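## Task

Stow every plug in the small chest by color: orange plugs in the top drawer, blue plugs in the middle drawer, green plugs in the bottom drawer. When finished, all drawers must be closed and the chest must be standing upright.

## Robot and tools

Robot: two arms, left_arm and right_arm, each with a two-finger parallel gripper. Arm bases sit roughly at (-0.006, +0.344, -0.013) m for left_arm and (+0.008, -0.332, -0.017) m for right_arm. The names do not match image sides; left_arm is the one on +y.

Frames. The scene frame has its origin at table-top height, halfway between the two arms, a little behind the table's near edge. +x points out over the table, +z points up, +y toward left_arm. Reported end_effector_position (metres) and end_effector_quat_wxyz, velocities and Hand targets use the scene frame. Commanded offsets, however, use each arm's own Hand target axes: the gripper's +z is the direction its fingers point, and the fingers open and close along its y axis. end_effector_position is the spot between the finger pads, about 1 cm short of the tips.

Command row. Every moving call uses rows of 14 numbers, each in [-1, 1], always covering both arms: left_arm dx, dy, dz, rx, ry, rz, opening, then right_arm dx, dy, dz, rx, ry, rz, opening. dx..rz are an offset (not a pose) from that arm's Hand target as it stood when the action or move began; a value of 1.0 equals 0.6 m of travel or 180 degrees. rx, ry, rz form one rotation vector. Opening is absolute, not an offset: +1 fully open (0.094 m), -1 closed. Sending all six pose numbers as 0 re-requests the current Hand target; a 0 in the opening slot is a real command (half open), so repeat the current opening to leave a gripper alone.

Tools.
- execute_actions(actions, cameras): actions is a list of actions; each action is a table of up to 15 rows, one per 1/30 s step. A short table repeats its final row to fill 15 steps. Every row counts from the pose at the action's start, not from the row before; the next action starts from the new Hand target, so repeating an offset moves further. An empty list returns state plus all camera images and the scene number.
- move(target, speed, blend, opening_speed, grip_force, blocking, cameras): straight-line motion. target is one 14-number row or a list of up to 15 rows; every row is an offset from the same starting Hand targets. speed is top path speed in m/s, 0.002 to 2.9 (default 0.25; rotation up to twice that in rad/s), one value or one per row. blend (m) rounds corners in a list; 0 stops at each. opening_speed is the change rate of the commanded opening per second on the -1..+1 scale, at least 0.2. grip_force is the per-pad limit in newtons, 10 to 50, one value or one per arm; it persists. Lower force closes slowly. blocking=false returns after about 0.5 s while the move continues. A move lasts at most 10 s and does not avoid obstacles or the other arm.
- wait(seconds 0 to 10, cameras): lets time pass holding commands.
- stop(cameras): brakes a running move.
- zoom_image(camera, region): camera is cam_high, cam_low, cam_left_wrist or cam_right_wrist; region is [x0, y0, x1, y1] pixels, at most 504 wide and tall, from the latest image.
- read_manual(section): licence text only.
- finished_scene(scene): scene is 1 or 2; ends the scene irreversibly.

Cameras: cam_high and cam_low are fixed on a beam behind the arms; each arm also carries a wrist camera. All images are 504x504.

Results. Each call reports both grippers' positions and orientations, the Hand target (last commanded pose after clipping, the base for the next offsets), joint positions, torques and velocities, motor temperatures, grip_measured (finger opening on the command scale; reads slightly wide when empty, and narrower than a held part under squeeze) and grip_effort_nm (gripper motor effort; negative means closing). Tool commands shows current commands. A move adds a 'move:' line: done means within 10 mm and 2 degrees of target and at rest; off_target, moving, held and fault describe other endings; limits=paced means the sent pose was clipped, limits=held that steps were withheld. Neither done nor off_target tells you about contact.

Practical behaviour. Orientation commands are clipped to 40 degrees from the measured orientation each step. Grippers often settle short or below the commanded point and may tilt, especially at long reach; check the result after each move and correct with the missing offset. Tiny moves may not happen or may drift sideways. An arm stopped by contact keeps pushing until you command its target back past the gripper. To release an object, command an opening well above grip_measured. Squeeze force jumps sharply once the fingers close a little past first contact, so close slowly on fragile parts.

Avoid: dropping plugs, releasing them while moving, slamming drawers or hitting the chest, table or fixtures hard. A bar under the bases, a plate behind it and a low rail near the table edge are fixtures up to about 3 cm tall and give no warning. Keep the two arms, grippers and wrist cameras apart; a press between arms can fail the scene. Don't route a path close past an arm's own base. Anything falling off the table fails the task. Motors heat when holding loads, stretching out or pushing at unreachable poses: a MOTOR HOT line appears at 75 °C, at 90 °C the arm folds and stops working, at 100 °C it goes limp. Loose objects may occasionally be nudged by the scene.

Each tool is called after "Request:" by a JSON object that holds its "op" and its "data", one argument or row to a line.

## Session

Request:
{"op": "execute_actions", "data": {
  "actions": []
}}

Request:
{"op": "zoom_image", "data": {
  "camera": "cam_high",
  "region": [70, 100, 350, 380]
}}

Scene clock: 0.00 s.
left_arm: end_effector_position=(+0.3929, +0.3761, +0.1170) grip_measured=+1.000 grip_effort_nm=n/a end_effector_quat_wxyz=(+0.620, -0.066, +0.781, +0.020) | right_arm: end_effector_position=(+0.4086, -0.3681, +0.0596) grip_measured=+1.000 grip_effort_nm=n/a end_effector_quat_wxyz=(+0.567, +0.059, +0.821, -0.036)
Joint positions: left_arm=[0.083 1.52 0.392 0.86 -0.048 -0.078 0.094] | right_arm=[-0.035 1.573 0.369 0.874 0.064 0.04 0.094]
Joint velocities: within noise
Joint torques (N m): no reading
Motor temperatures (°C): left_arm=[18 24 23 20 18 20 20] | right_arm=[18 23 24 19 16 20 20]
Heat: left arm: 24 °C; right arm: 24 °C.
Hand target: left_arm +0.3966, +0.3767, +0.1287; +0.633, -0.067, +0.771, +0.020 | right_arm +0.4131, -0.3686, +0.0715; +0.582, +0.059, +0.810, -0.036
Tool commands: left_gripper/opening=+1.0 right_gripper/opening=+1.0
camera_calibration:
cam_left_wrist: T_world_to_cam=[[0.175639, -0.984421, 0.00815506, 0.308588], [-0.800597, -0.147652, -0.580726, 0.450129], [0.572883, 0.0954692, -0.814058, -0.0398986], [0, 0, 0, 1]] pos_world=[0.329029, 0.374052, 0.226405]
cam_right_wrist: T_world_to_cam=[[-0.106474, -0.992524, -0.0596531, -0.309979], [-0.875299, 0.122023, -0.467934, 0.440522], [0.471715, 0.00239131, -0.881748, -0.0120045], [0, 0, 0, 1]] pos_world=[0.358246, -0.361387, 0.177059]

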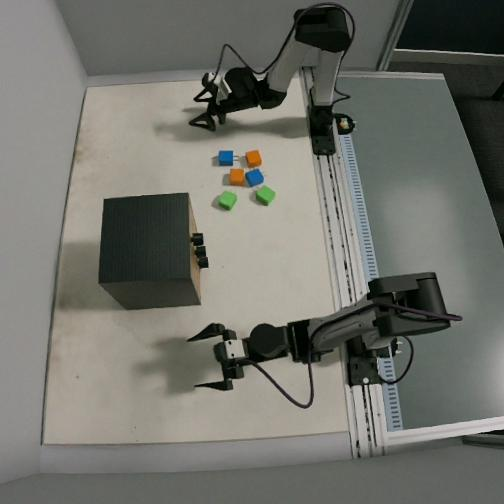

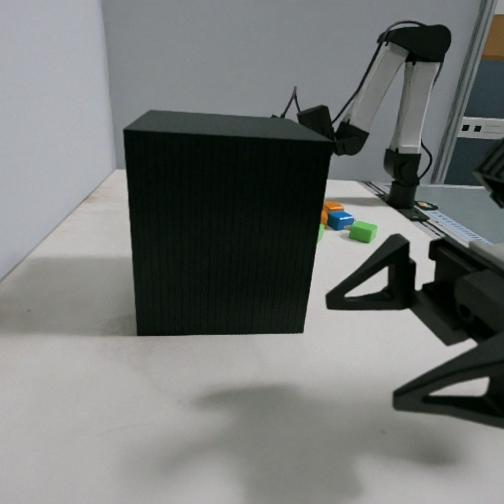

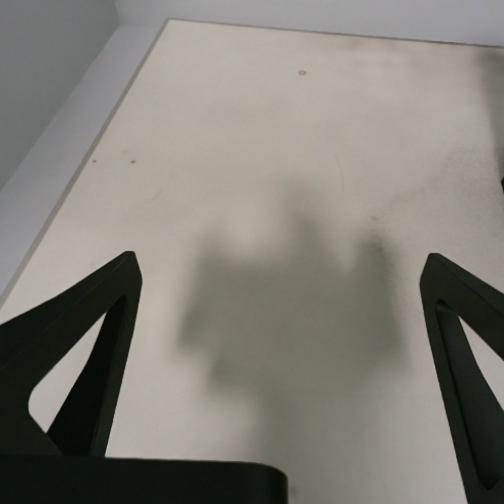

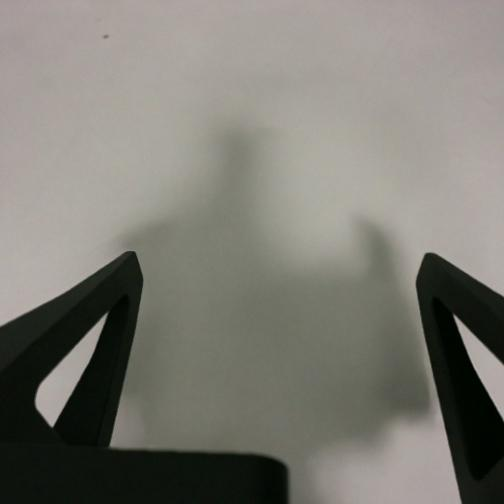

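Scaled by 1.800 from the camera's 504x504 image, which has a finer 720x720 frame.

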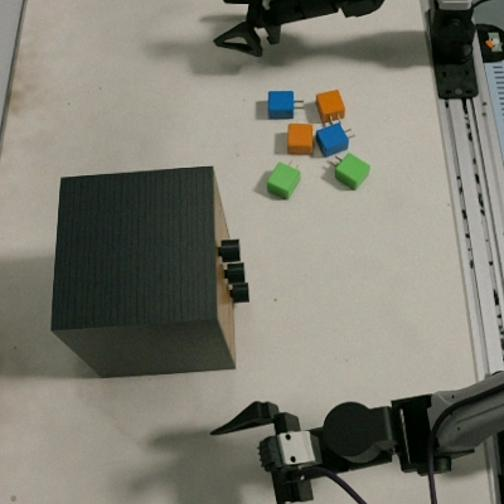

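Request:
{"op": "move", "data": {
  "target": [0.178,-0.40,-0.184,0.036,0.021,0.026,0.4,-0.078,0.391,-0.373,-0.0245,0.396,-0.04,0.6],
  "cameras": ["all"]
}}

Scene clock: 7.27 s.
left_arm: end_effector_position=(+0.2962, +0.1201, +0.0531) grip_measured=+0.402 grip_effort_nm=-0.12 end_effector_quat_wxyz=(+0.600, +0.017, +0.799, -0.001) | right_arm: end_effector_position=(+0.2499, -0.1151, +0.1837) grip_measured=+0.602 grip_effort_nm=-0.09 end_effector_quat_wxyz=(+0.031, -0.002, +0.999, +0.022)
Joint positions: left_arm=[-0.984 1.776 0.465 0.783 -0.905 -0.427 0.066] | right_arm=[0.792 1.7 1.787 -1.554 0.033 0.755 0.075]
Joint torques (N m): left_arm=[-0.05 -6.8 6.58 1.89 -0.52 -0.14] | right_arm=[-0.03 -6.23 8.66 0.38 -0.06 0.09]
Heat: left arm: 25 °C; right arm: 25 °C.
Hand target: left_arm +0.2997, +0.1181, +0.0585; +0.609, +0.000, +0.793, +0.000 | right_arm +0.2502, -0.1104, +0.1901; -0.001, +0.000, +1.000, +0.000
Off the commanded pose: left_arm 0.007 m, 2 deg | right_arm 0.008 m, 4 deg.
joint sent to its limit (right arm) — joint 4 (wrist pitch), lower limit. The joint targets are off in orientation, not in position.
move: off_target (right_arm)
camera_calibration:
cam_left_wrist: T_world_to_cam=[[0.0167912, -0.997778, -0.0644793, 0.126593], [-0.840945, 0.0207911, -0.540721, 0.287358], [0.54086, 0.0633029, -0.838727, 0.00261535], [0, 0, 0, 1]] pos_world=[0.238112, 0.120172, 0.165737]
cam_right_wrist: T_world_to_cam=[[-0.0277405, -0.995337, -0.092385, -0.0823821], [-0.791018, -0.034648, 0.610811, 0.0915334], [-0.611163, 0.0900224, -0.786369, 0.434844], [0, 0, 0, 1]] pos_world=[0.33588, -0.117972, 0.278427]

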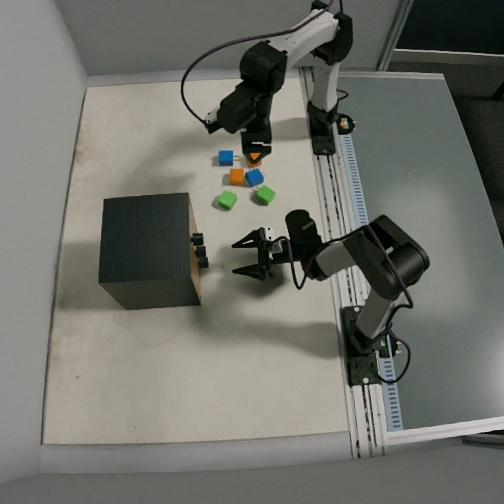

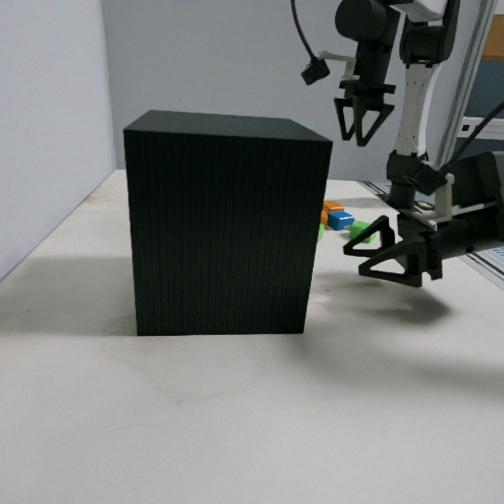

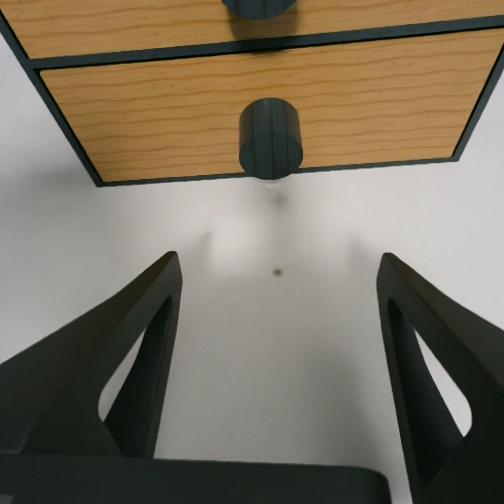

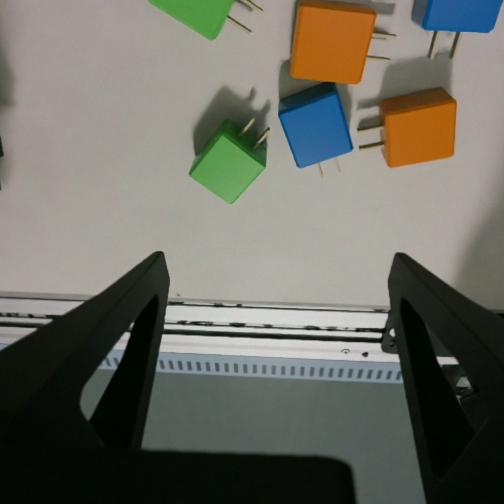

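Request:
{"op": "move", "data": {
  "target": [
    [-0.0145,0.005,0.135,-0.0177,0,-0.0047,0.4,0.0495,0.06,0.16,0,0,0.24,0.4],
    [-0.0145,0.005,0.135,-0.0177,0,-0.0047,-0.75,0.0495,0.06,0.293,0,0,0.24,0.4],
    [0.0363,-0.006,-0.055,-0.0177,0,-0.0047,-0.75,0.0495,0.06,0.293,0,0,0.24,-0.5]
  ],
  "opening_speed": 1.5,
  "speed": 0.18,
  "cameras": ["all"]
}}

Scene clock: 17.00 s.
left_arm: end_effector_position=(+0.2618, +0.1181, +0.0338) grip_measured=-0.438 grip_effort_nm=-1.02 end_effector_quat_wxyz=(+0.601, -0.011, +0.799, +0.025) | right_arm: end_effector_position=(+0.2210, -0.0769, +0.0166) grip_measured=-0.194 grip_effort_nm=-1.02 end_effector_quat_wxyz=(+0.003, +0.367, +0.930, -0.002)
Joint positions: left_arm=[-1.132 1.822 0.485 0.604 -1.09 -0.661 0.026] | right_arm=[0.924 1.823 1.262 -0.987 0.032 1.646 0.038]
Joint torques (N m): left_arm=[-0.01 -11.33 5.45 1.31 -0.47 -0.14] | right_arm=[-0.16 -7.13 5.82 0.36 -0.02 0.06]
Heat: left arm: 27 °C; right arm: 26 °C.
Hand target: left_arm +0.2623, +0.1144, +0.0461; +0.609, -0.023, +0.793, +0.018 | right_arm +0.2203, -0.0742, +0.0144; -0.001, +0.368, +0.930, +0.000
Off the commanded pose: left_arm 0.013 m, 2 deg | right_arm 0.004 m, 1 deg.
move: off_target (left_arm)
camera_calibration:
cam_left_wrist: T_world_to_cam=[[0.0926674, -0.993087, -0.0720437, 0.103801], [-0.838896, -0.0388946, -0.5429, 0.254761], [0.536345, 0.110746, -0.836701, 0.000653544], [0, 0, 0, 1]] pos_world=[0.203748, 0.11292, 0.146335]
cam_right_wrist: T_world_to_cam=[[-0.708249, -0.704477, -0.0457685, 0.111453], [-0.553816, 0.514236, 0.654866, 0.161061], [-0.437802, 0.489155, -0.754358, 0.27414], [0, 0, 0, 1]] pos_world=[0.288154, -0.138404, 0.106427]

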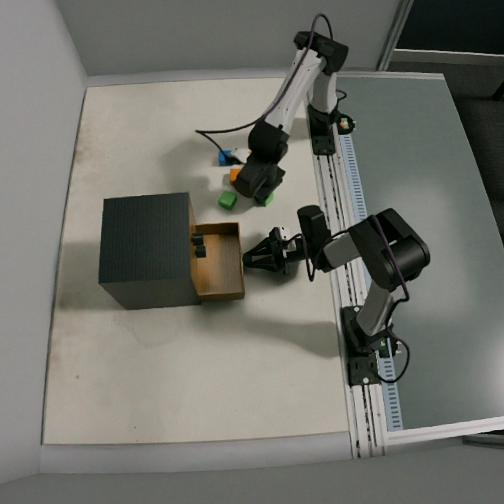

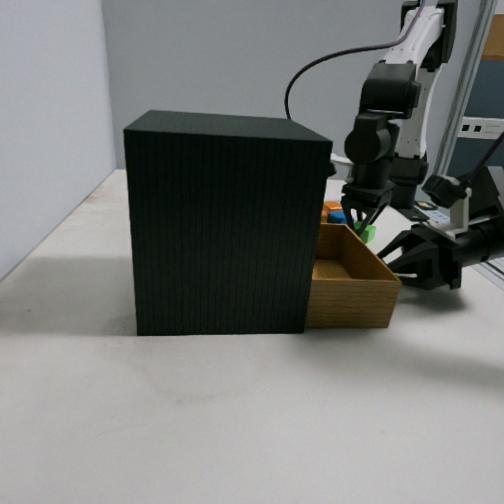

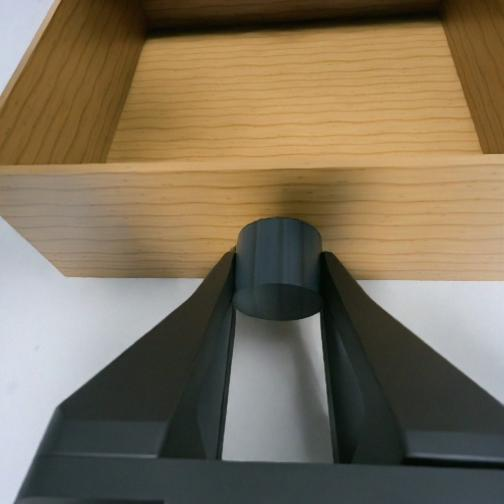

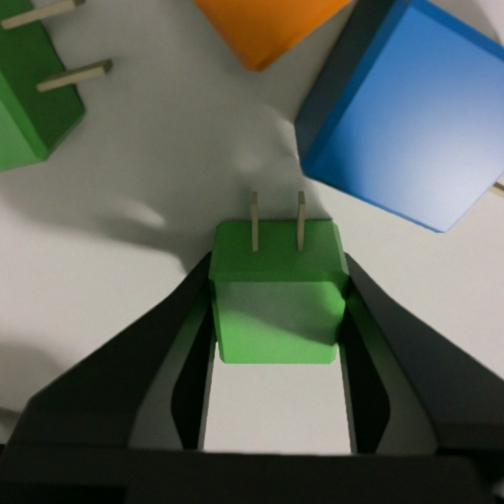

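Request:
{"op": "move", "data": {
  "target": [
    [0,0,0,0,0,0,0.2,0,0,-0.05,0,0,0,-0.5],
    [0.0216,0,-0.0805,0,0,0,0.2,0,0,-0.243,0,0,0,-0.5],
    [-0.2,0.283,0.1,0,0,0,0.2,0,0,-0.243,0,0,-0.794,-0.5],
    [-0.2,0.283,0.1,0,0,0,0.2,0.013,0.27,-0.243,0,0,-0.794,-0.5],
    [-0.2,0.283,0.1,0,0,0,0.2,0.013,0.27,-0.079,0,0,-0.794,-0.5]
  ],
  "blend": [0,0.01,0.01,0.01,0],
  "speed": [0.25,0.25,0.5,0.3,0.2],
  "cameras": ["all"]
}}

Scene clock: 25.97 s.
left_arm: end_effector_position=(+0.3336, +0.2894, +0.1270) grip_measured=+0.198 grip_effort_nm=0.14 end_effector_quat_wxyz=(+0.589, -0.019, +0.808, +0.022) | right_arm: end_effector_position=(+0.3252, +0.0478, +0.0814) grip_measured=-0.194 grip_effort_nm=-1.02 end_effector_quat_wxyz=(-0.037, +0.762, -0.647, +0.002)
Joint positions: left_arm=[-0.307 1.149 0.322 0.457 -0.358 -0.137 0.056] | right_arm=[0.921 2.484 2.576 -1.565 0.031 -0.844 0.038]
Joint torques (N m): left_arm=[1.07 -4.88 9.2 2.3 -0.06 0.1] | right_arm=[-0.66 -8.57 6.64 0.47 -0.12 -0.08]
Motor temperatures (°C): left_arm=[18 28 25 25 19 20 20] | right_arm=[18 26 27 19 16 20 20]
Heat: left arm: 28 °C; right arm: 27 °C.
Hand target: left_arm +0.3412, +0.2890, +0.1466; +0.609, -0.023, +0.793, +0.018 | right_arm +0.3257, +0.0492, +0.0619; +0.000, +0.764, -0.645, -0.001
Off the commanded pose: left_arm 0.021 m, 3 deg | right_arm 0.020 m, 4 deg.
joint read past its limit (right arm) — joint 4 (wrist pitch), lower limit.
joint sent to its limit (right arm) — joint 4 (wrist pitch), lower limit. The joint targets still meet the commanded pose.
move: off_target (left_arm, right_arm)
camera_calibration:
cam_left_wrist: T_world_to_cam=[[0.0996537, -0.993271, -0.0590072, 0.270062], [-0.854019, -0.0549495, -0.517332, 0.37865], [0.510609, 0.101947, -0.853748, 0.0344323], [0, 0, 0, 1]] pos_world=[0.27888, 0.285541, 0.24122]
cam_right_wrist: T_world_to_cam=[[0.992024, 0.125632, 0.0102663, -0.321113], [0.0917102, -0.775241, 0.624973, -0.0335706], [0.0864752, -0.619046, -0.780579, 0.192282], [0, 0, 0, 1]] pos_world=[0.305003, 0.133348, 0.174369]

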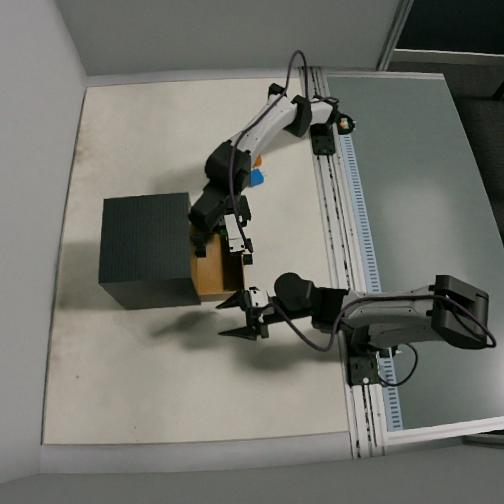

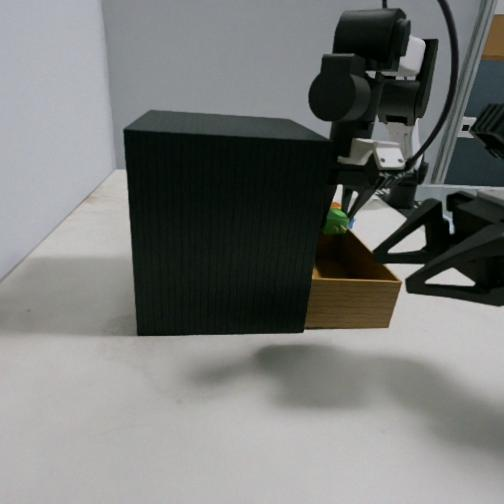

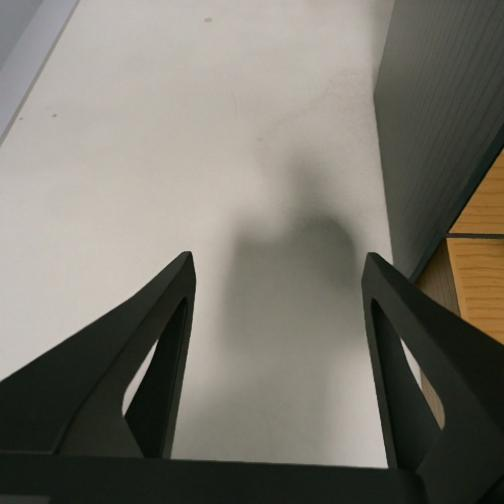

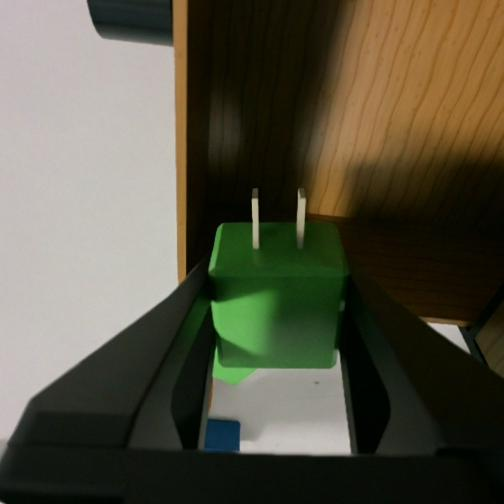

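Request:
{"op": "move", "data": {
  "target": [
    [0,0,0,0,0,0,0.2,-0.03,-0.022,0.02,0,0,0,-0.5],
    [0,0,0,0,0,0,0.2,-0.03,-0.022,0.05,0,0,0,0.15],
    [0,0,0,0,0,0,0.2,-0.03,-0.022,-0.18,0,0,0,0.15]
  ],
  "speed": 0.15,
  "opening_speed": 1.2,
  "cameras": ["cam_high","cam_low","cam_right_wrist"]
}}

Scene clock: 30.70 s.
left_arm: end_effector_position=(+0.3336, +0.2894, +0.1270) grip_measured=+0.198 grip_effort_nm=0.14 end_effector_quat_wxyz=(+0.589, -0.019, +0.808, +0.022) | right_arm: end_effector_position=(+0.3380, +0.0662, +0.1336) grip_measured=+0.148 grip_effort_nm=0.10 end_effector_quat_wxyz=(-0.124, +0.757, -0.642, +0.001)
Joint positions: left_arm=[-0.307 1.149 0.322 0.457 -0.358 -0.137 0.056] | right_arm=[0.928 2.46 2.726 -1.563 0.034 -0.844 0.054]
Joint torques (N m): left_arm=[1.26 -4.77 9.35 2.32 -0.03 0.1] | right_arm=[0.13 -17.18 7.98 0.74 -0.09 -0.01]
Heat: left arm: 28 °C; right arm: 28 °C.
Hand target: left_arm +0.3412, +0.2890, +0.1466; +0.609, -0.023, +0.793, +0.018 | right_arm +0.3357, +0.0690, +0.1699; +0.000, +0.764, -0.645, -0.001
Off the commanded pose: left_arm 0.021 m, 3 deg | right_arm 0.036 m, 14 deg.
joint sent to its limit (right arm) — joint 4 (wrist pitch), lower limit. The joint targets are off in orientation, not in position.
move: off_target (left_arm, right_arm); target 2's new opening was sent with right_arm's hand 0.018 m and 5 deg from that target
camera_calibration:
cam_right_wrist: T_world_to_cam=[[0.983611, 0.117303, 0.136927, -0.350215], [0.0291389, -0.852867, 0.521315, -0.0130268], [0.177932, -0.508782, -0.842307, 0.213375], [0, 0, 0, 1]] pos_world=[0.306889, 0.138532, 0.234472]
Images, in order (width x height): cam_high 504x504, cam_low 504x504, cam_right_wrist 504x504.

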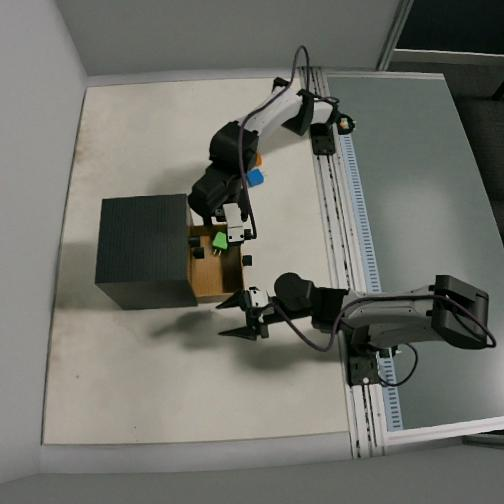

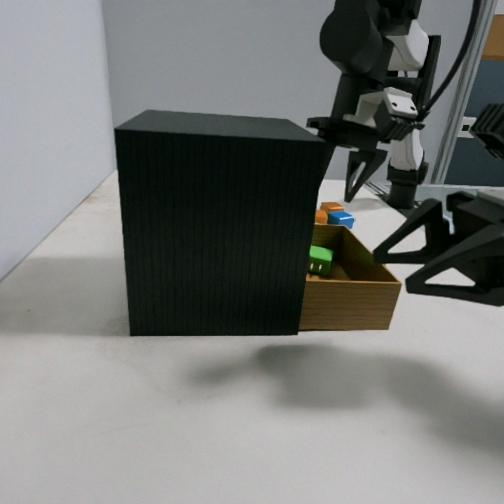

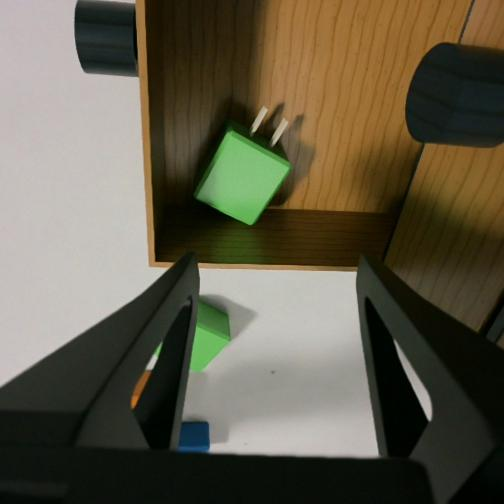

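Request:
{"op": "move", "data": {
  "target": [0,0,0,0,0,0,0.2,0.2015,0.0575,0.05,0,0,0.167,0.5],
  "cameras": ["cam_high","cam_right_wrist"]
}}

Scene clock: 34.43 s.
left_arm: end_effector_position=(+0.3336, +0.2894, +0.1270) grip_measured=+0.198 grip_effort_nm=0.14 end_effector_quat_wxyz=(+0.589, -0.019, +0.808, +0.022) | right_arm: end_effector_position=(+0.3261, -0.0558, +0.1135) grip_measured=+0.498 grip_effort_nm=0.10 end_effector_quat_wxyz=(-0.010, -0.574, +0.819, -0.008)
Joint positions: left_arm=[-0.307 1.149 0.322 0.457 -0.358 -0.137 0.056] | right_arm=[0.765 2.176 2.174 -1.563 0.033 -0.488 0.07]
Joint torques (N m): left_arm=[0.96 -4.93 9.1 2.28 -0.04 0.09] | right_arm=[-0.23 -16.24 5.63 0.3 -0.15 0.07]
Motor temperatures (°C): left_arm=[18 28 26 27 19 20 20] | right_arm=[18 31 27 19 16 20 20]
Heat: left arm: 28 °C; right arm: 31 °C.
Hand target: left_arm +0.3412, +0.2890, +0.1466; +0.609, -0.023, +0.793, +0.018 | right_arm +0.3220, -0.0559, +0.1397; +0.000, -0.571, +0.821, +0.001
Off the commanded pose: left_arm 0.021 m, 3 deg | right_arm 0.027 m, 2 deg.
joint sent to its limit (right arm) — joint 4 (wrist pitch), lower limit. The joint targets still meet the commanded pose.
move: off_target (left_arm, right_arm)
camera_calibration:
cam_right_wrist: T_world_to_cam=[[0.925719, -0.375441, -0.0457115, -0.309358], [-0.246976, -0.691604, 0.678739, -0.0250166], [-0.28644, -0.617031, -0.732956, 0.269424], [0, 0, 0, 1]] pos_world=[0.357374, 0.0327961, 0.200314]
Images, in order (width x height): cam_high 504x504, cam_right_wrist 504x504.

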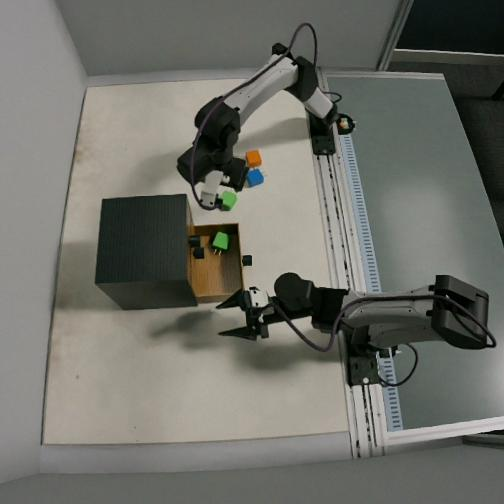

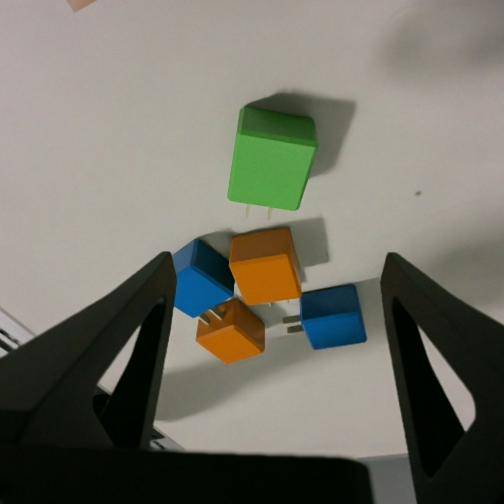

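Request:
{"op": "move", "data": {
  "target": [
    [0,0,0,0,0,0,0.2,0.007,-0.001,0.12,0,0,0.035,0.5],
    [0,0,0,0,0,0,0.2,0.007,-0.001,0.208,0,0,0.035,0.5]
  ],
  "speed": 0.15,
  "cameras": ["cam_right_wrist"]
}}

Scene clock: 38.37 s.
left_arm: end_effector_position=(+0.3336, +0.2894, +0.1270) grip_measured=+0.198 grip_effort_nm=0.14 end_effector_quat_wxyz=(+0.589, -0.019, +0.808, +0.022) | right_arm: end_effector_position=(+0.3130, -0.0678, +0.0110) grip_measured=+0.498 grip_effort_nm=0.10 end_effector_quat_wxyz=(-0.031, -0.528, +0.849, -0.011)
Joint positions: left_arm=[-0.307 1.149 0.322 0.457 -0.358 -0.137 0.056] | right_arm=[0.759 2.146 1.715 -1.177 0.032 -0.382 0.07]
Joint torques (N m): left_arm=[1.24 -5.27 9.02 2.33 -0.05 0.13] | right_arm=[-0.68 -12.42 4.49 0.78 -0.14 0.01]
Heat: left arm: 28 °C; right arm: 33 °C.
Hand target: left_arm +0.3412, +0.2890, +0.1466; +0.609, -0.023, +0.793, +0.018 | right_arm +0.3210, -0.0598, +0.0150; +0.000, -0.525, +0.851, +0.001
Off the commanded pose: left_arm 0.021 m, 3 deg | right_arm 0.012 m, 4 deg.
move: off_target (left_arm, right_arm)
camera_calibration:
cam_right_wrist: T_world_to_cam=[[0.876918, -0.477047, -0.0586546, -0.297921], [-0.300691, -0.639708, 0.70736, 0.0529393], [-0.374966, -0.60266, -0.704416, 0.211543], [0, 0, 0, 1]] pos_world=[0.356492, 0.0192315, 0.0940924]
Images, in order (width x height): cam_right_wrist 504x504.

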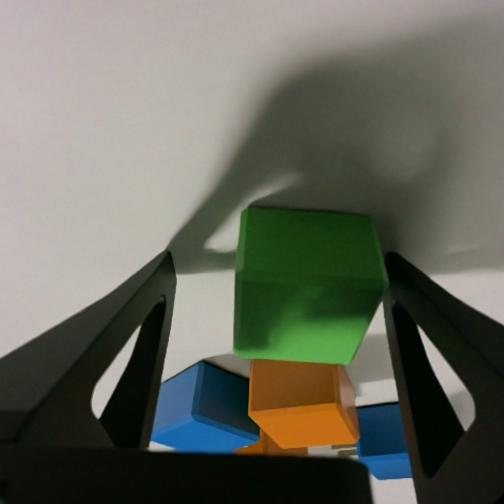

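Request:
{"op": "move", "data": {
  "target": [
    [0,0,0,0,0,0,0.2,0,-0.013,0,0,0,0,0.5],
    [0,0,0,0,0,0,0.2,0,-0.013,0.002,0,0,0,-0.5],
    [0,0,0,0,0,0,0.2,0,-0.013,-0.233,0,0,0,-0.5],
    [0,0,0,0,0,0,0.2,-0.253,0.135,-0.233,0,0,-0.15,-0.5],
    [0,0,0,0,0,0,0.2,-0.253,0.135,-0.058,0,0,-0.15,-0.5]
  ],
  "blend": [0,0,0.02,0.01,0],
  "speed": 0.2,
  "opening_speed": 1.5,
  "cameras": ["cam_right_wrist","cam_low","cam_high"]
}}

Scene clock: 45.50 s.
left_arm: end_effector_position=(+0.3336, +0.2894, +0.1270) grip_measured=+0.198 grip_effort_nm=0.14 end_effector_quat_wxyz=(+0.589, -0.019, +0.808, +0.022) | right_arm: end_effector_position=(+0.3148, +0.1046, +0.0438) grip_measured=-0.194 grip_effort_nm=-1.02 end_effector_quat_wxyz=(-0.064, +0.704, -0.707, -0.010)
Joint positions: left_arm=[-0.307 1.149 0.322 0.457 -0.358 -0.137 0.056] | right_arm=[1.002 2.704 2.84 -1.553 0.032 -0.598 0.038]
Joint torques (N m): left_arm=[1.1 -5.03 9.07 2.31 -0.01 0.15] | right_arm=[-0.06 -13.31 8.25 0.65 -0.08 -0.07]
Heat: left arm: 29 °C; right arm: 35 °C.
Hand target: left_arm +0.3412, +0.2890, +0.1466; +0.609, -0.023, +0.793, +0.018 | right_arm +0.3168, +0.1121, +0.0501; +0.000, +0.709, -0.705, -0.001
Off the commanded pose: left_arm 0.021 m, 3 deg | right_arm 0.010 m, 7 deg.
elbow stopped short (right arm): the move would have taken joint 3 (elbow) straighter than the controller allows.
move: off_target (left_arm, right_arm); target 2's new opening was sent with right_arm's hand 0.013 m and 3 deg from that target
camera_calibration:
cam_right_wrist: T_world_to_cam=[[0.998829, -0.0406462, 0.0262359, -0.303051], [-0.0483369, -0.81613, 0.575843, 0.0853821], [-0.00199389, -0.576437, -0.817139, 0.223971], [0, 0, 0, 1]] pos_world=[0.30727, 0.18647, 0.1418]
Images, in order (width x height): cam_high 504x504, cam_low 504x504, cam_right_wrist 504x504.

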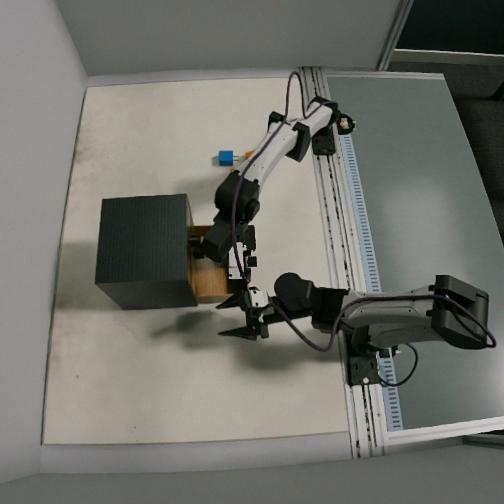

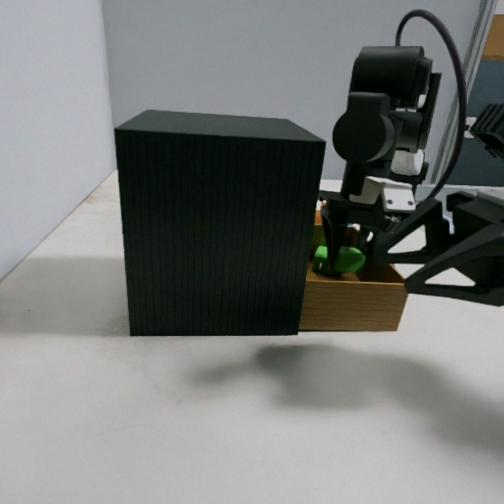

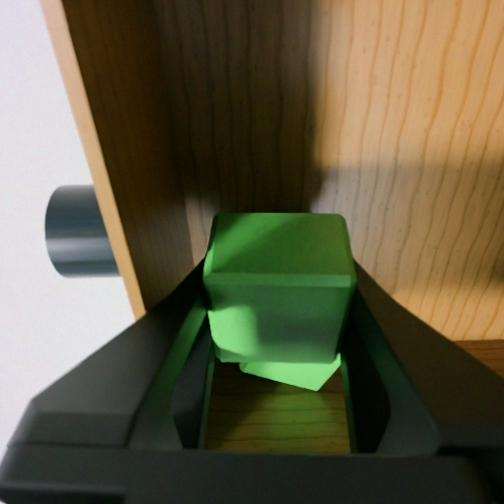

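Request:
{"op": "move", "data": {
  "target": [
    [0,0,0,0,0,0,-1,0,-0.01,-0.005,0,0,0,0.05],
    [0,0,0,0,0,0,-1,0,-0.01,-0.2,0,0,0,0.05],
    [0.1,-0.057,-0.149,0,0,0,-1,0.503,0.012,-0.133,0,0,0.5,0.5],
    [0.226,-0.276,-0.2,0,0,0,-1,0.503,0.012,-0.133,0,0,0.5,0.5],
    [0.151,-0.276,0.082,0,0,0,-1,0.503,0.012,-0.133,0,0,0.5,0.5],
    [0.075,-0.276,-0.085,0,0,0,0.4,0.503,0.012,-0.133,0,0,0.5,0.5]
  ],
  "blend": [0,0.03,0.01,0,0,0],
  "speed": [0.2,0.25,0.4,0.3,0.12,0.25],
  "cameras": ["all"]
}}

Scene clock: 57.57 s.
left_arm: end_effector_position=(+0.2878, +0.1249, +0.0977) grip_measured=-0.995 grip_effort_nm=-0.26 end_effector_quat_wxyz=(+0.594, +0.001, +0.804, +0.036) | right_arm: end_effector_position=(+0.3121, -0.1921, +0.1141) grip_measured=+0.498 grip_effort_nm=0.10 end_effector_quat_wxyz=(-0.024, -0.007, +1.000, -0.017)
Joint positions: left_arm=[-1.019 1.568 0.575 0.349 -0.996 -0.514 0] | right_arm=[0.476 1.817 1.658 -1.436 0.021 0.434 0.07]
Joint torques (N m): left_arm=[0.1 -9.8 7.51 1.77 -0.46 -0.16] | right_arm=[-0.23 -12.33 5.7 0.34 -0.09 0.09]
Motor temperatures (°C): left_arm=[18 27 28 29 19 20 20] | right_arm=[18 36 27 19 16 20 20]
Heat: left arm: 29 °C; right arm: 36 °C.
Hand target: left_arm +0.2900, +0.1204, +0.1161; +0.609, -0.023, +0.793, +0.018 | right_arm +0.3113, -0.1899, +0.1294; -0.001, -0.003, +1.000, +0.001
Tool commands: left_gripper/opening=-1.0 right_gripper/opening=+0.5
Off the commanded pose: left_arm 0.019 m, 4 deg | right_arm 0.015 m, 3 deg.
elbow stopped short (right arm): the move would have taken joint 3 (elbow) straighter than the controller allows.
move: off_target (left_arm, right_arm; path cut at 10 s); path passed 5 of 6 targets; target 6's new opening was not sent; blend cut to 0 m at target 3; target 3's new opening was sent with right_arm's hand 0.015 m and 3 deg from that target
camera_calibration:
cam_left_wrist: T_world_to_cam=[[0.0854565, -0.99074, -0.105502, 0.117775], [-0.849188, -0.017041, -0.527816, 0.310218], [0.521131, 0.134696, -0.842781, 0.0414592], [0, 0, 0, 1]] pos_world=[0.231763, 0.116386, 0.211104]
cam_right_wrist: T_world_to_cam=[[-0.0243659, -0.999624, -0.012565, -0.174656], [-0.718356, 0.00876619, 0.69562, 0.156558], [-0.695249, 0.0259755, -0.7183, 0.431325], [0, 0, 0, 1]] pos_world=[0.408087, -0.187167, 0.198721]

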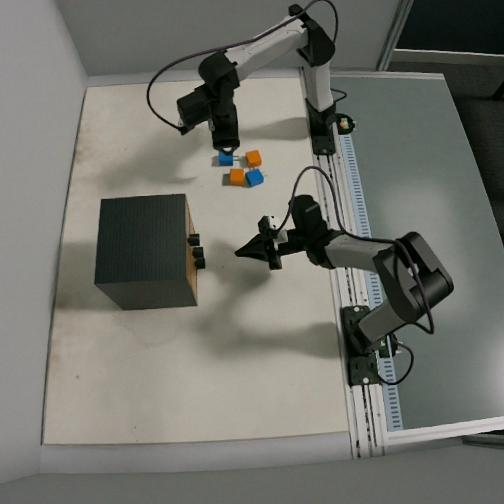

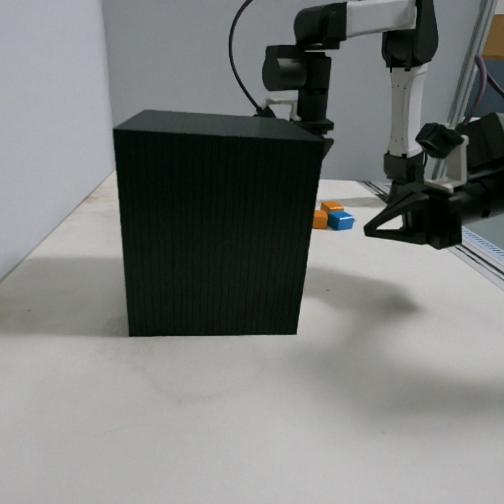

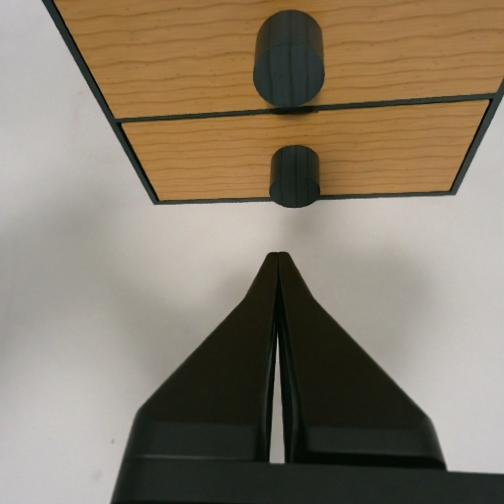

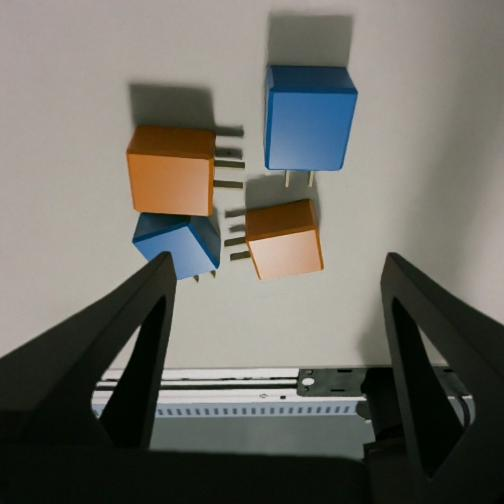

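Request:
{"op": "move", "data": {
  "target": [
    [0,0,0,0,0,0,0.4,-0.0345,-0.0185,0,0,0,0,0.2],
    [-0.036,-0.008,0.161,0,0,0,0.4,-0.0345,-0.0185,0.12,0,0,0,0.2],
    [-0.036,-0.008,0.161,0,0,0,-0.75,-0.0345,-0.0185,0.184,0,0,0,0.2],
    [0.015,-0.008,-0.029,0,0,0,-0.75,-0.0345,-0.0185,0.184,0,0,0,-0.5]
  ],
  "opening_speed": 2,
  "speed": 0.2,
  "cameras": ["all"]
}}

Scene clock: 65.30 s.
left_arm: end_effector_position=(+0.2715, +0.1209, +0.0957) grip_measured=-0.440 grip_effort_nm=-1.02 end_effector_quat_wxyz=(+0.600, -0.014, +0.799, +0.035) | right_arm: end_effector_position=(+0.3294, -0.2022, +0.0199) grip_measured=-0.199 grip_effort_nm=-1.02 end_effector_quat_wxyz=(-0.003, -0.002, +1.000, -0.006)
Joint positions: left_arm=[-1.089 1.571 0.578 0.284 -1.072 -0.618 0.026] | right_arm=[0.424 1.864 1.343 -1.025 0.019 0.391 0.038]
Joint torques (N m): left_arm=[-0.24 -10.63 7.54 1.51 -0.32 0.01] | right_arm=[-0.7 -7.9 6.15 0.45 -0.09 -0.06]
Heat: left arm: 29 °C; right arm: 35 °C.
Hand target: left_arm +0.2712, +0.1144, +0.1119; +0.609, -0.023, +0.793, +0.018 | right_arm +0.3321, -0.2007, +0.0190; +0.000, -0.003, +1.000, +0.001
Off the commanded pose: left_arm 0.017 m, 3 deg | right_arm 0.003 m, 1 deg.
move: off_target (left_arm); target 3's new opening was sent with left_arm's hand 0.014 m and 2 deg from that target
camera_calibration:
cam_left_wrist: T_world_to_cam=[[0.109115, -0.990415, -0.08469, 0.106644], [-0.839381, -0.0461654, -0.541579, 0.297432], [0.532478, 0.130182, -0.836373, 0.0455685], [0, 0, 0, 1]] pos_world=[0.213758, 0.113421, 0.208227]
cam_right_wrist: T_world_to_cam=[[-0.0337976, -0.998819, -0.0349184, -0.181893], [-0.747785, 0.00209219, 0.663937, 0.243549], [-0.66308, 0.0485509, -0.746973, 0.370402], [0, 0, 0, 1]] pos_world=[0.421581, -0.200171, 0.108627]

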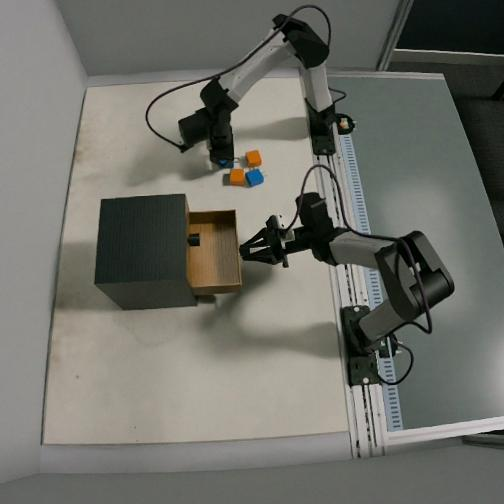

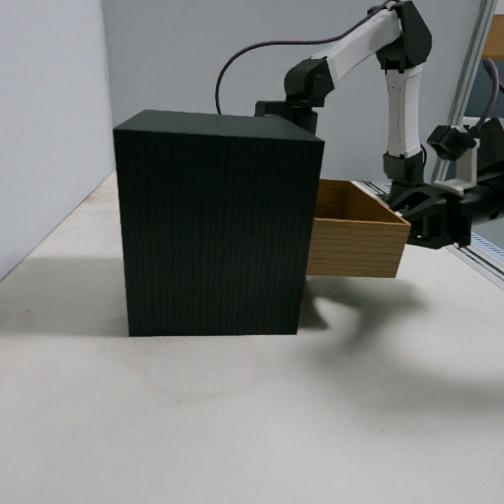

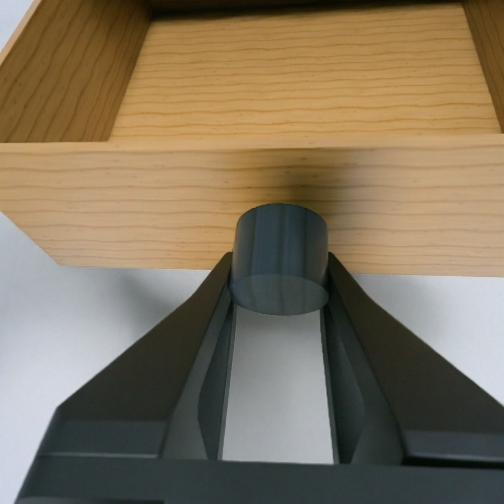

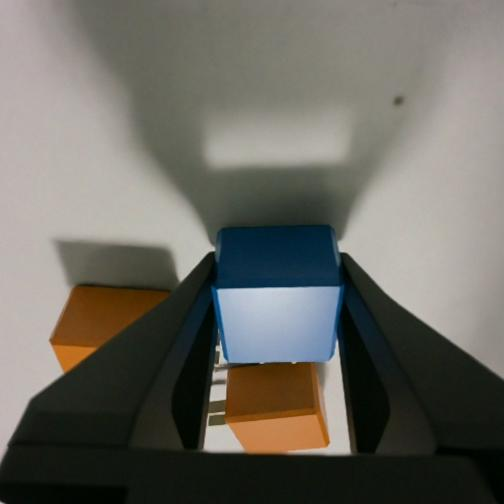

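Request:
{"op": "move", "data": {
  "target": [
    [0.015,0,0,0,0,0,0.2,0,0,-0.1,0,0,0,-0.5],
    [0.0216,0,-0.0805,0,0,0,0.2,0,0,-0.302,0,0,0,-0.5],
    [-0.062,0.234,-0.089,0,0,0,0.2,-0.002,0.43,-0.302,0,-0.167,0,-0.5],
    [-0.062,0.234,-0.089,0,0,0,0.2,-0.002,0.43,-0.165,0,-0.167,0,-0.5]
  ],
  "blend": [0,0.01,0.01,0],
  "speed": 0.25,
  "cameras": ["all"]
}}

Scene clock: 72.20 s.
left_arm: end_effector_position=(+0.2205, +0.2509, +0.1606) grip_measured=+0.198 grip_effort_nm=0.14 end_effector_quat_wxyz=(+0.607, -0.020, +0.794, +0.020) | right_arm: end_effector_position=(+0.3323, +0.0542, +0.1458) grip_measured=-0.199 grip_effort_nm=-1.02 end_effector_quat_wxyz=(+0.275, +0.000, +0.961, +0.012)
Joint positions: left_arm=[-0.96 0.612 0.34 -0.272 -0.961 -0.468 0.056] | right_arm=[1.075 2.17 2.16 -1.209 0.489 0.957 0.038]
Joint torques (N m): left_arm=[1.21 -0.76 7.04 1.86 -0.2 0.11] | right_arm=[-0.64 -8.28 2.93 1.14 0.06 0.06]
Heat: left arm: 29 °C; right arm: 35 °C.
Hand target: left_arm +0.2212, +0.2520, +0.1617; +0.609, -0.023, +0.793, +0.018 | right_arm +0.3319, +0.0571, +0.1182; +0.259, -0.003, +0.966, +0.001
Off the commanded pose: left_arm 0.002 m, 0 deg | right_arm 0.028 m, 2 deg.
move: off_target (right_arm)
camera_calibration:
cam_left_wrist: T_world_to_cam=[[0.101678, -0.993472, -0.0517261, 0.243478], [-0.830053, -0.0560636, -0.55486, 0.298268], [0.548338, 0.0993526, -0.830334, 0.113405], [0, 0, 0, 1]] pos_world=[0.160637, 0.247344, 0.272255]
cam_right_wrist: T_world_to_cam=[[0.000528054, -0.996534, -0.0831806, 0.0742197], [-0.986743, -0.0140187, 0.161685, 0.315159], [-0.162291, 0.0819925, -0.98333, 0.320231], [0, 0, 0, 1]] pos_world=[0.362912, 0.0521241, 0.27011]

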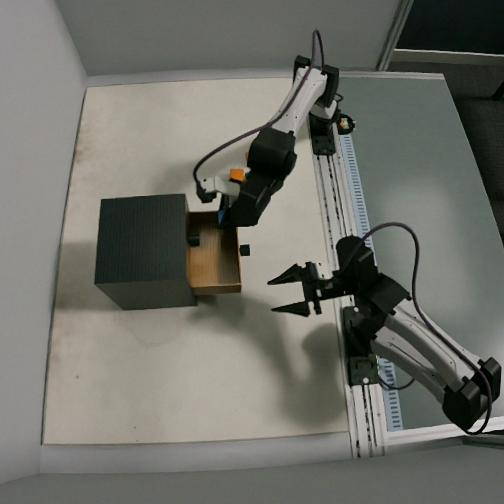

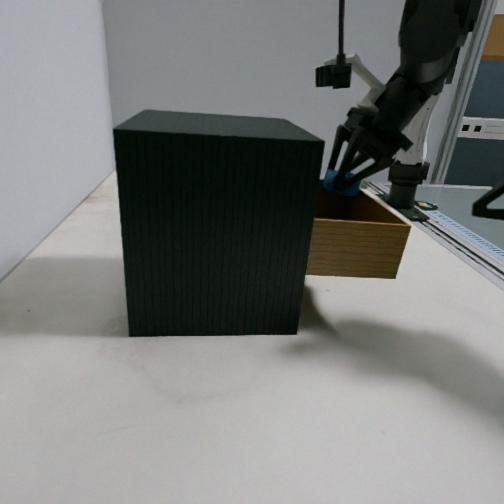

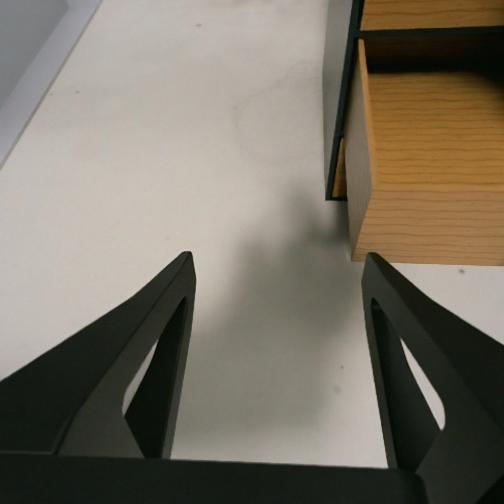

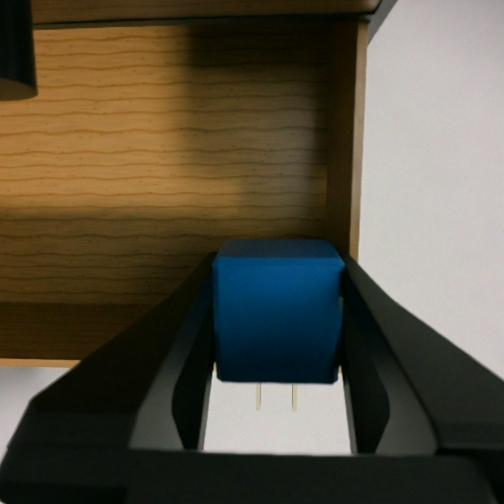

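Request:
{"op": "move", "data": {
  "target": [
    [0,0,0,0,0,0,0.2,-0.05,0,-0.087,0,0,0,-0.5],
    [0,0,0,0,0,0,0.2,-0.079,0.045,-0.07,0,0,0,-0.5],
    [0,0,0,0,0,0,0.2,-0.029,0.045,0.017,0,0,0,-0.5]
  ],
  "speed": 0.15,
  "cameras": ["cam_right_wrist","cam_low"]
}}

Scene clock: 76.17 s.
left_arm: end_effector_position=(+0.2205, +0.2509, +0.1606) grip_measured=+0.198 grip_effort_nm=0.14 end_effector_quat_wxyz=(+0.607, -0.020, +0.794, +0.020) | right_arm: end_effector_position=(+0.3618, +0.0809, +0.1061) grip_measured=-0.199 grip_effort_nm=-1.03 end_effector_quat_wxyz=(+0.266, +0.005, +0.964, -0.017)
Joint positions: left_arm=[-0.96 0.612 0.34 -0.272 -0.961 -0.468 0.056] | right_arm=[1.053 2.476 2.547 -1.347 0.5 0.961 0.038]
Joint torques (N m): left_arm=[1.02 -1.06 6.76 1.96 -0.19 0.06] | right_arm=[0.51 -16.09 4.77 0.73 -0.05 -0.06]
Heat: left arm: 29 °C; right arm: 35 °C.
Hand target: left_arm +0.2212, +0.2520, +0.1617; +0.609, -0.023, +0.793, +0.018 | right_arm +0.3519, +0.0842, +0.1182; +0.259, -0.003, +0.966, +0.001
Off the commanded pose: left_arm 0.002 m, 0 deg | right_arm 0.016 m, 2 deg.
elbow stopped short (right arm): the move would have taken joint 3 (elbow) straighter than the controller allows.
move: off_target (right_arm)
camera_calibration:
cam_right_wrist: T_world_to_cam=[[-0.0271403, -0.999194, -0.0295881, 0.101975], [-0.983195, 0.021337, 0.181305, 0.344813], [-0.180527, 0.0340115, -0.982982, 0.294235], [0, 0, 0, 1]] pos_world=[0.394904, 0.0845276, 0.229729]
Images, in order (width x height): cam_low 504x504, cam_right_wrist 504x504.

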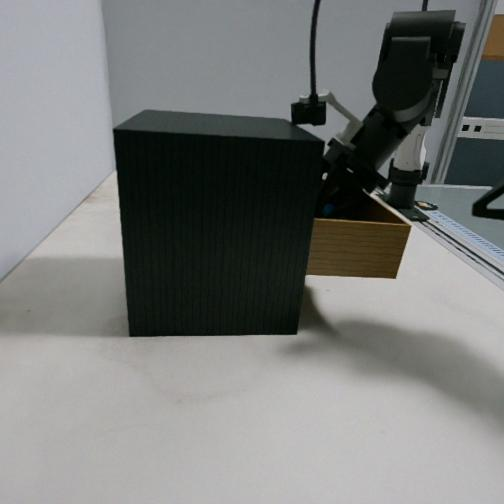

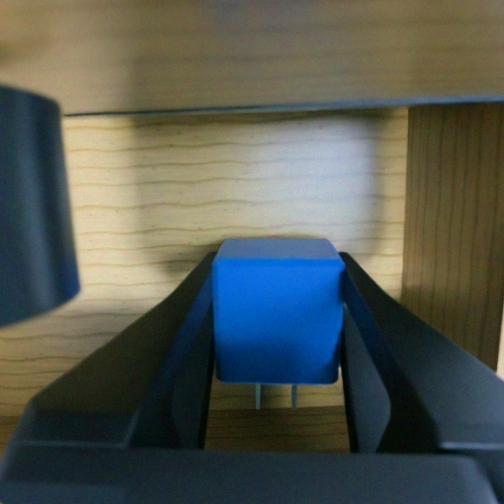

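Request:
{"op": "move", "data": {
  "target": [
    [0,0,0,0,0,0,0.2,0.01,0,0.005,0,0,0,0.1],
    [0,0,0,0,0,0,0.2,-0.1,0,-0.173,0,0,0,0.1],
    [0,0,0,0,0,0,0.2,0.136,-0.46,-0.098,-0.142,0.124,-0.529,0.4]
  ],
  "speed": [0.1,0.25,0.3],
  "blend": [0,0.02,0],
  "opening_speed": 1.5,
  "cameras": ["cam_high","cam_right_wrist"]
}}

Scene clock: 84.90 s.
left_arm: end_effector_position=(+0.2205, +0.2509, +0.1606) grip_measured=+0.198 grip_effort_nm=0.14 end_effector_quat_wxyz=(+0.607, -0.020, +0.794, +0.020) | right_arm: end_effector_position=(+0.2582, -0.1908, +0.1174) grip_measured=+0.398 grip_effort_nm=0.10 end_effector_quat_wxyz=(+0.015, +0.754, -0.657, +0.003)
Joint positions: left_arm=[-0.96 0.612 0.34 -0.272 -0.961 -0.468 0.056] | right_arm=[0.568 1.606 1.421 -1.381 0.029 -1.168 0.066]
Joint torques (N m): left_arm=[0.99 -1.05 6.89 1.9 -0.14 0.14] | right_arm=[-0.76 -9.74 5.79 0.17 -0.2 -0.1]
Heat: left arm: 29 °C; right arm: 38 °C.
Hand target: left_arm +0.2212, +0.2520, +0.1617; +0.609, -0.023, +0.793, +0.018 | right_arm +0.2534, -0.1922, +0.1281; +0.000, +0.755, -0.656, -0.001
Off the commanded pose: left_arm 0.002 m, 0 deg | right_arm 0.012 m, 2 deg.
elbow stopped short (right arm): the move would have taken joint 3 (elbow) straighter than the controller allows.
move: off_target (right_arm); target 3's new opening was sent with right_arm's hand 0.012 m and 2 deg from that target
camera_calibration:
cam_right_wrist: T_world_to_cam=[[0.993037, 0.0978422, -0.0656135, -0.221734], [0.11632, -0.726173, 0.677601, -0.238086], [0.0186512, -0.680514, -0.732497, 0.0786718], [0, 0, 0, 1]] pos_world=[0.246417, -0.0976596, 0.204406]
Images, in order (width x height): cam_high 504x504, cam_right_wrist 504x504.

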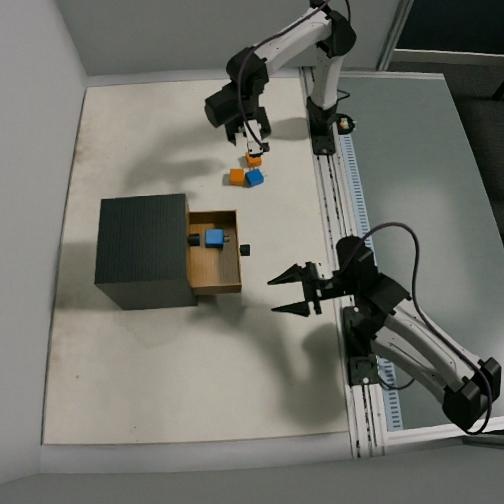

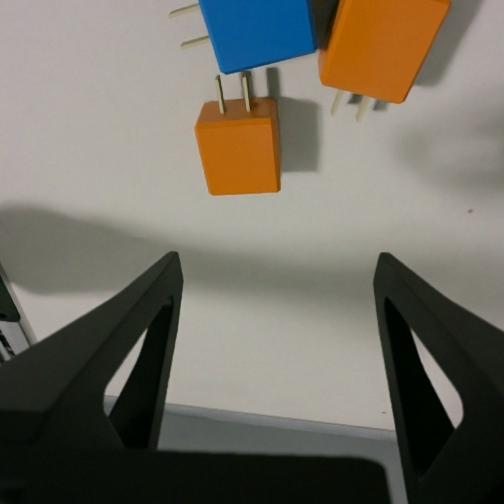

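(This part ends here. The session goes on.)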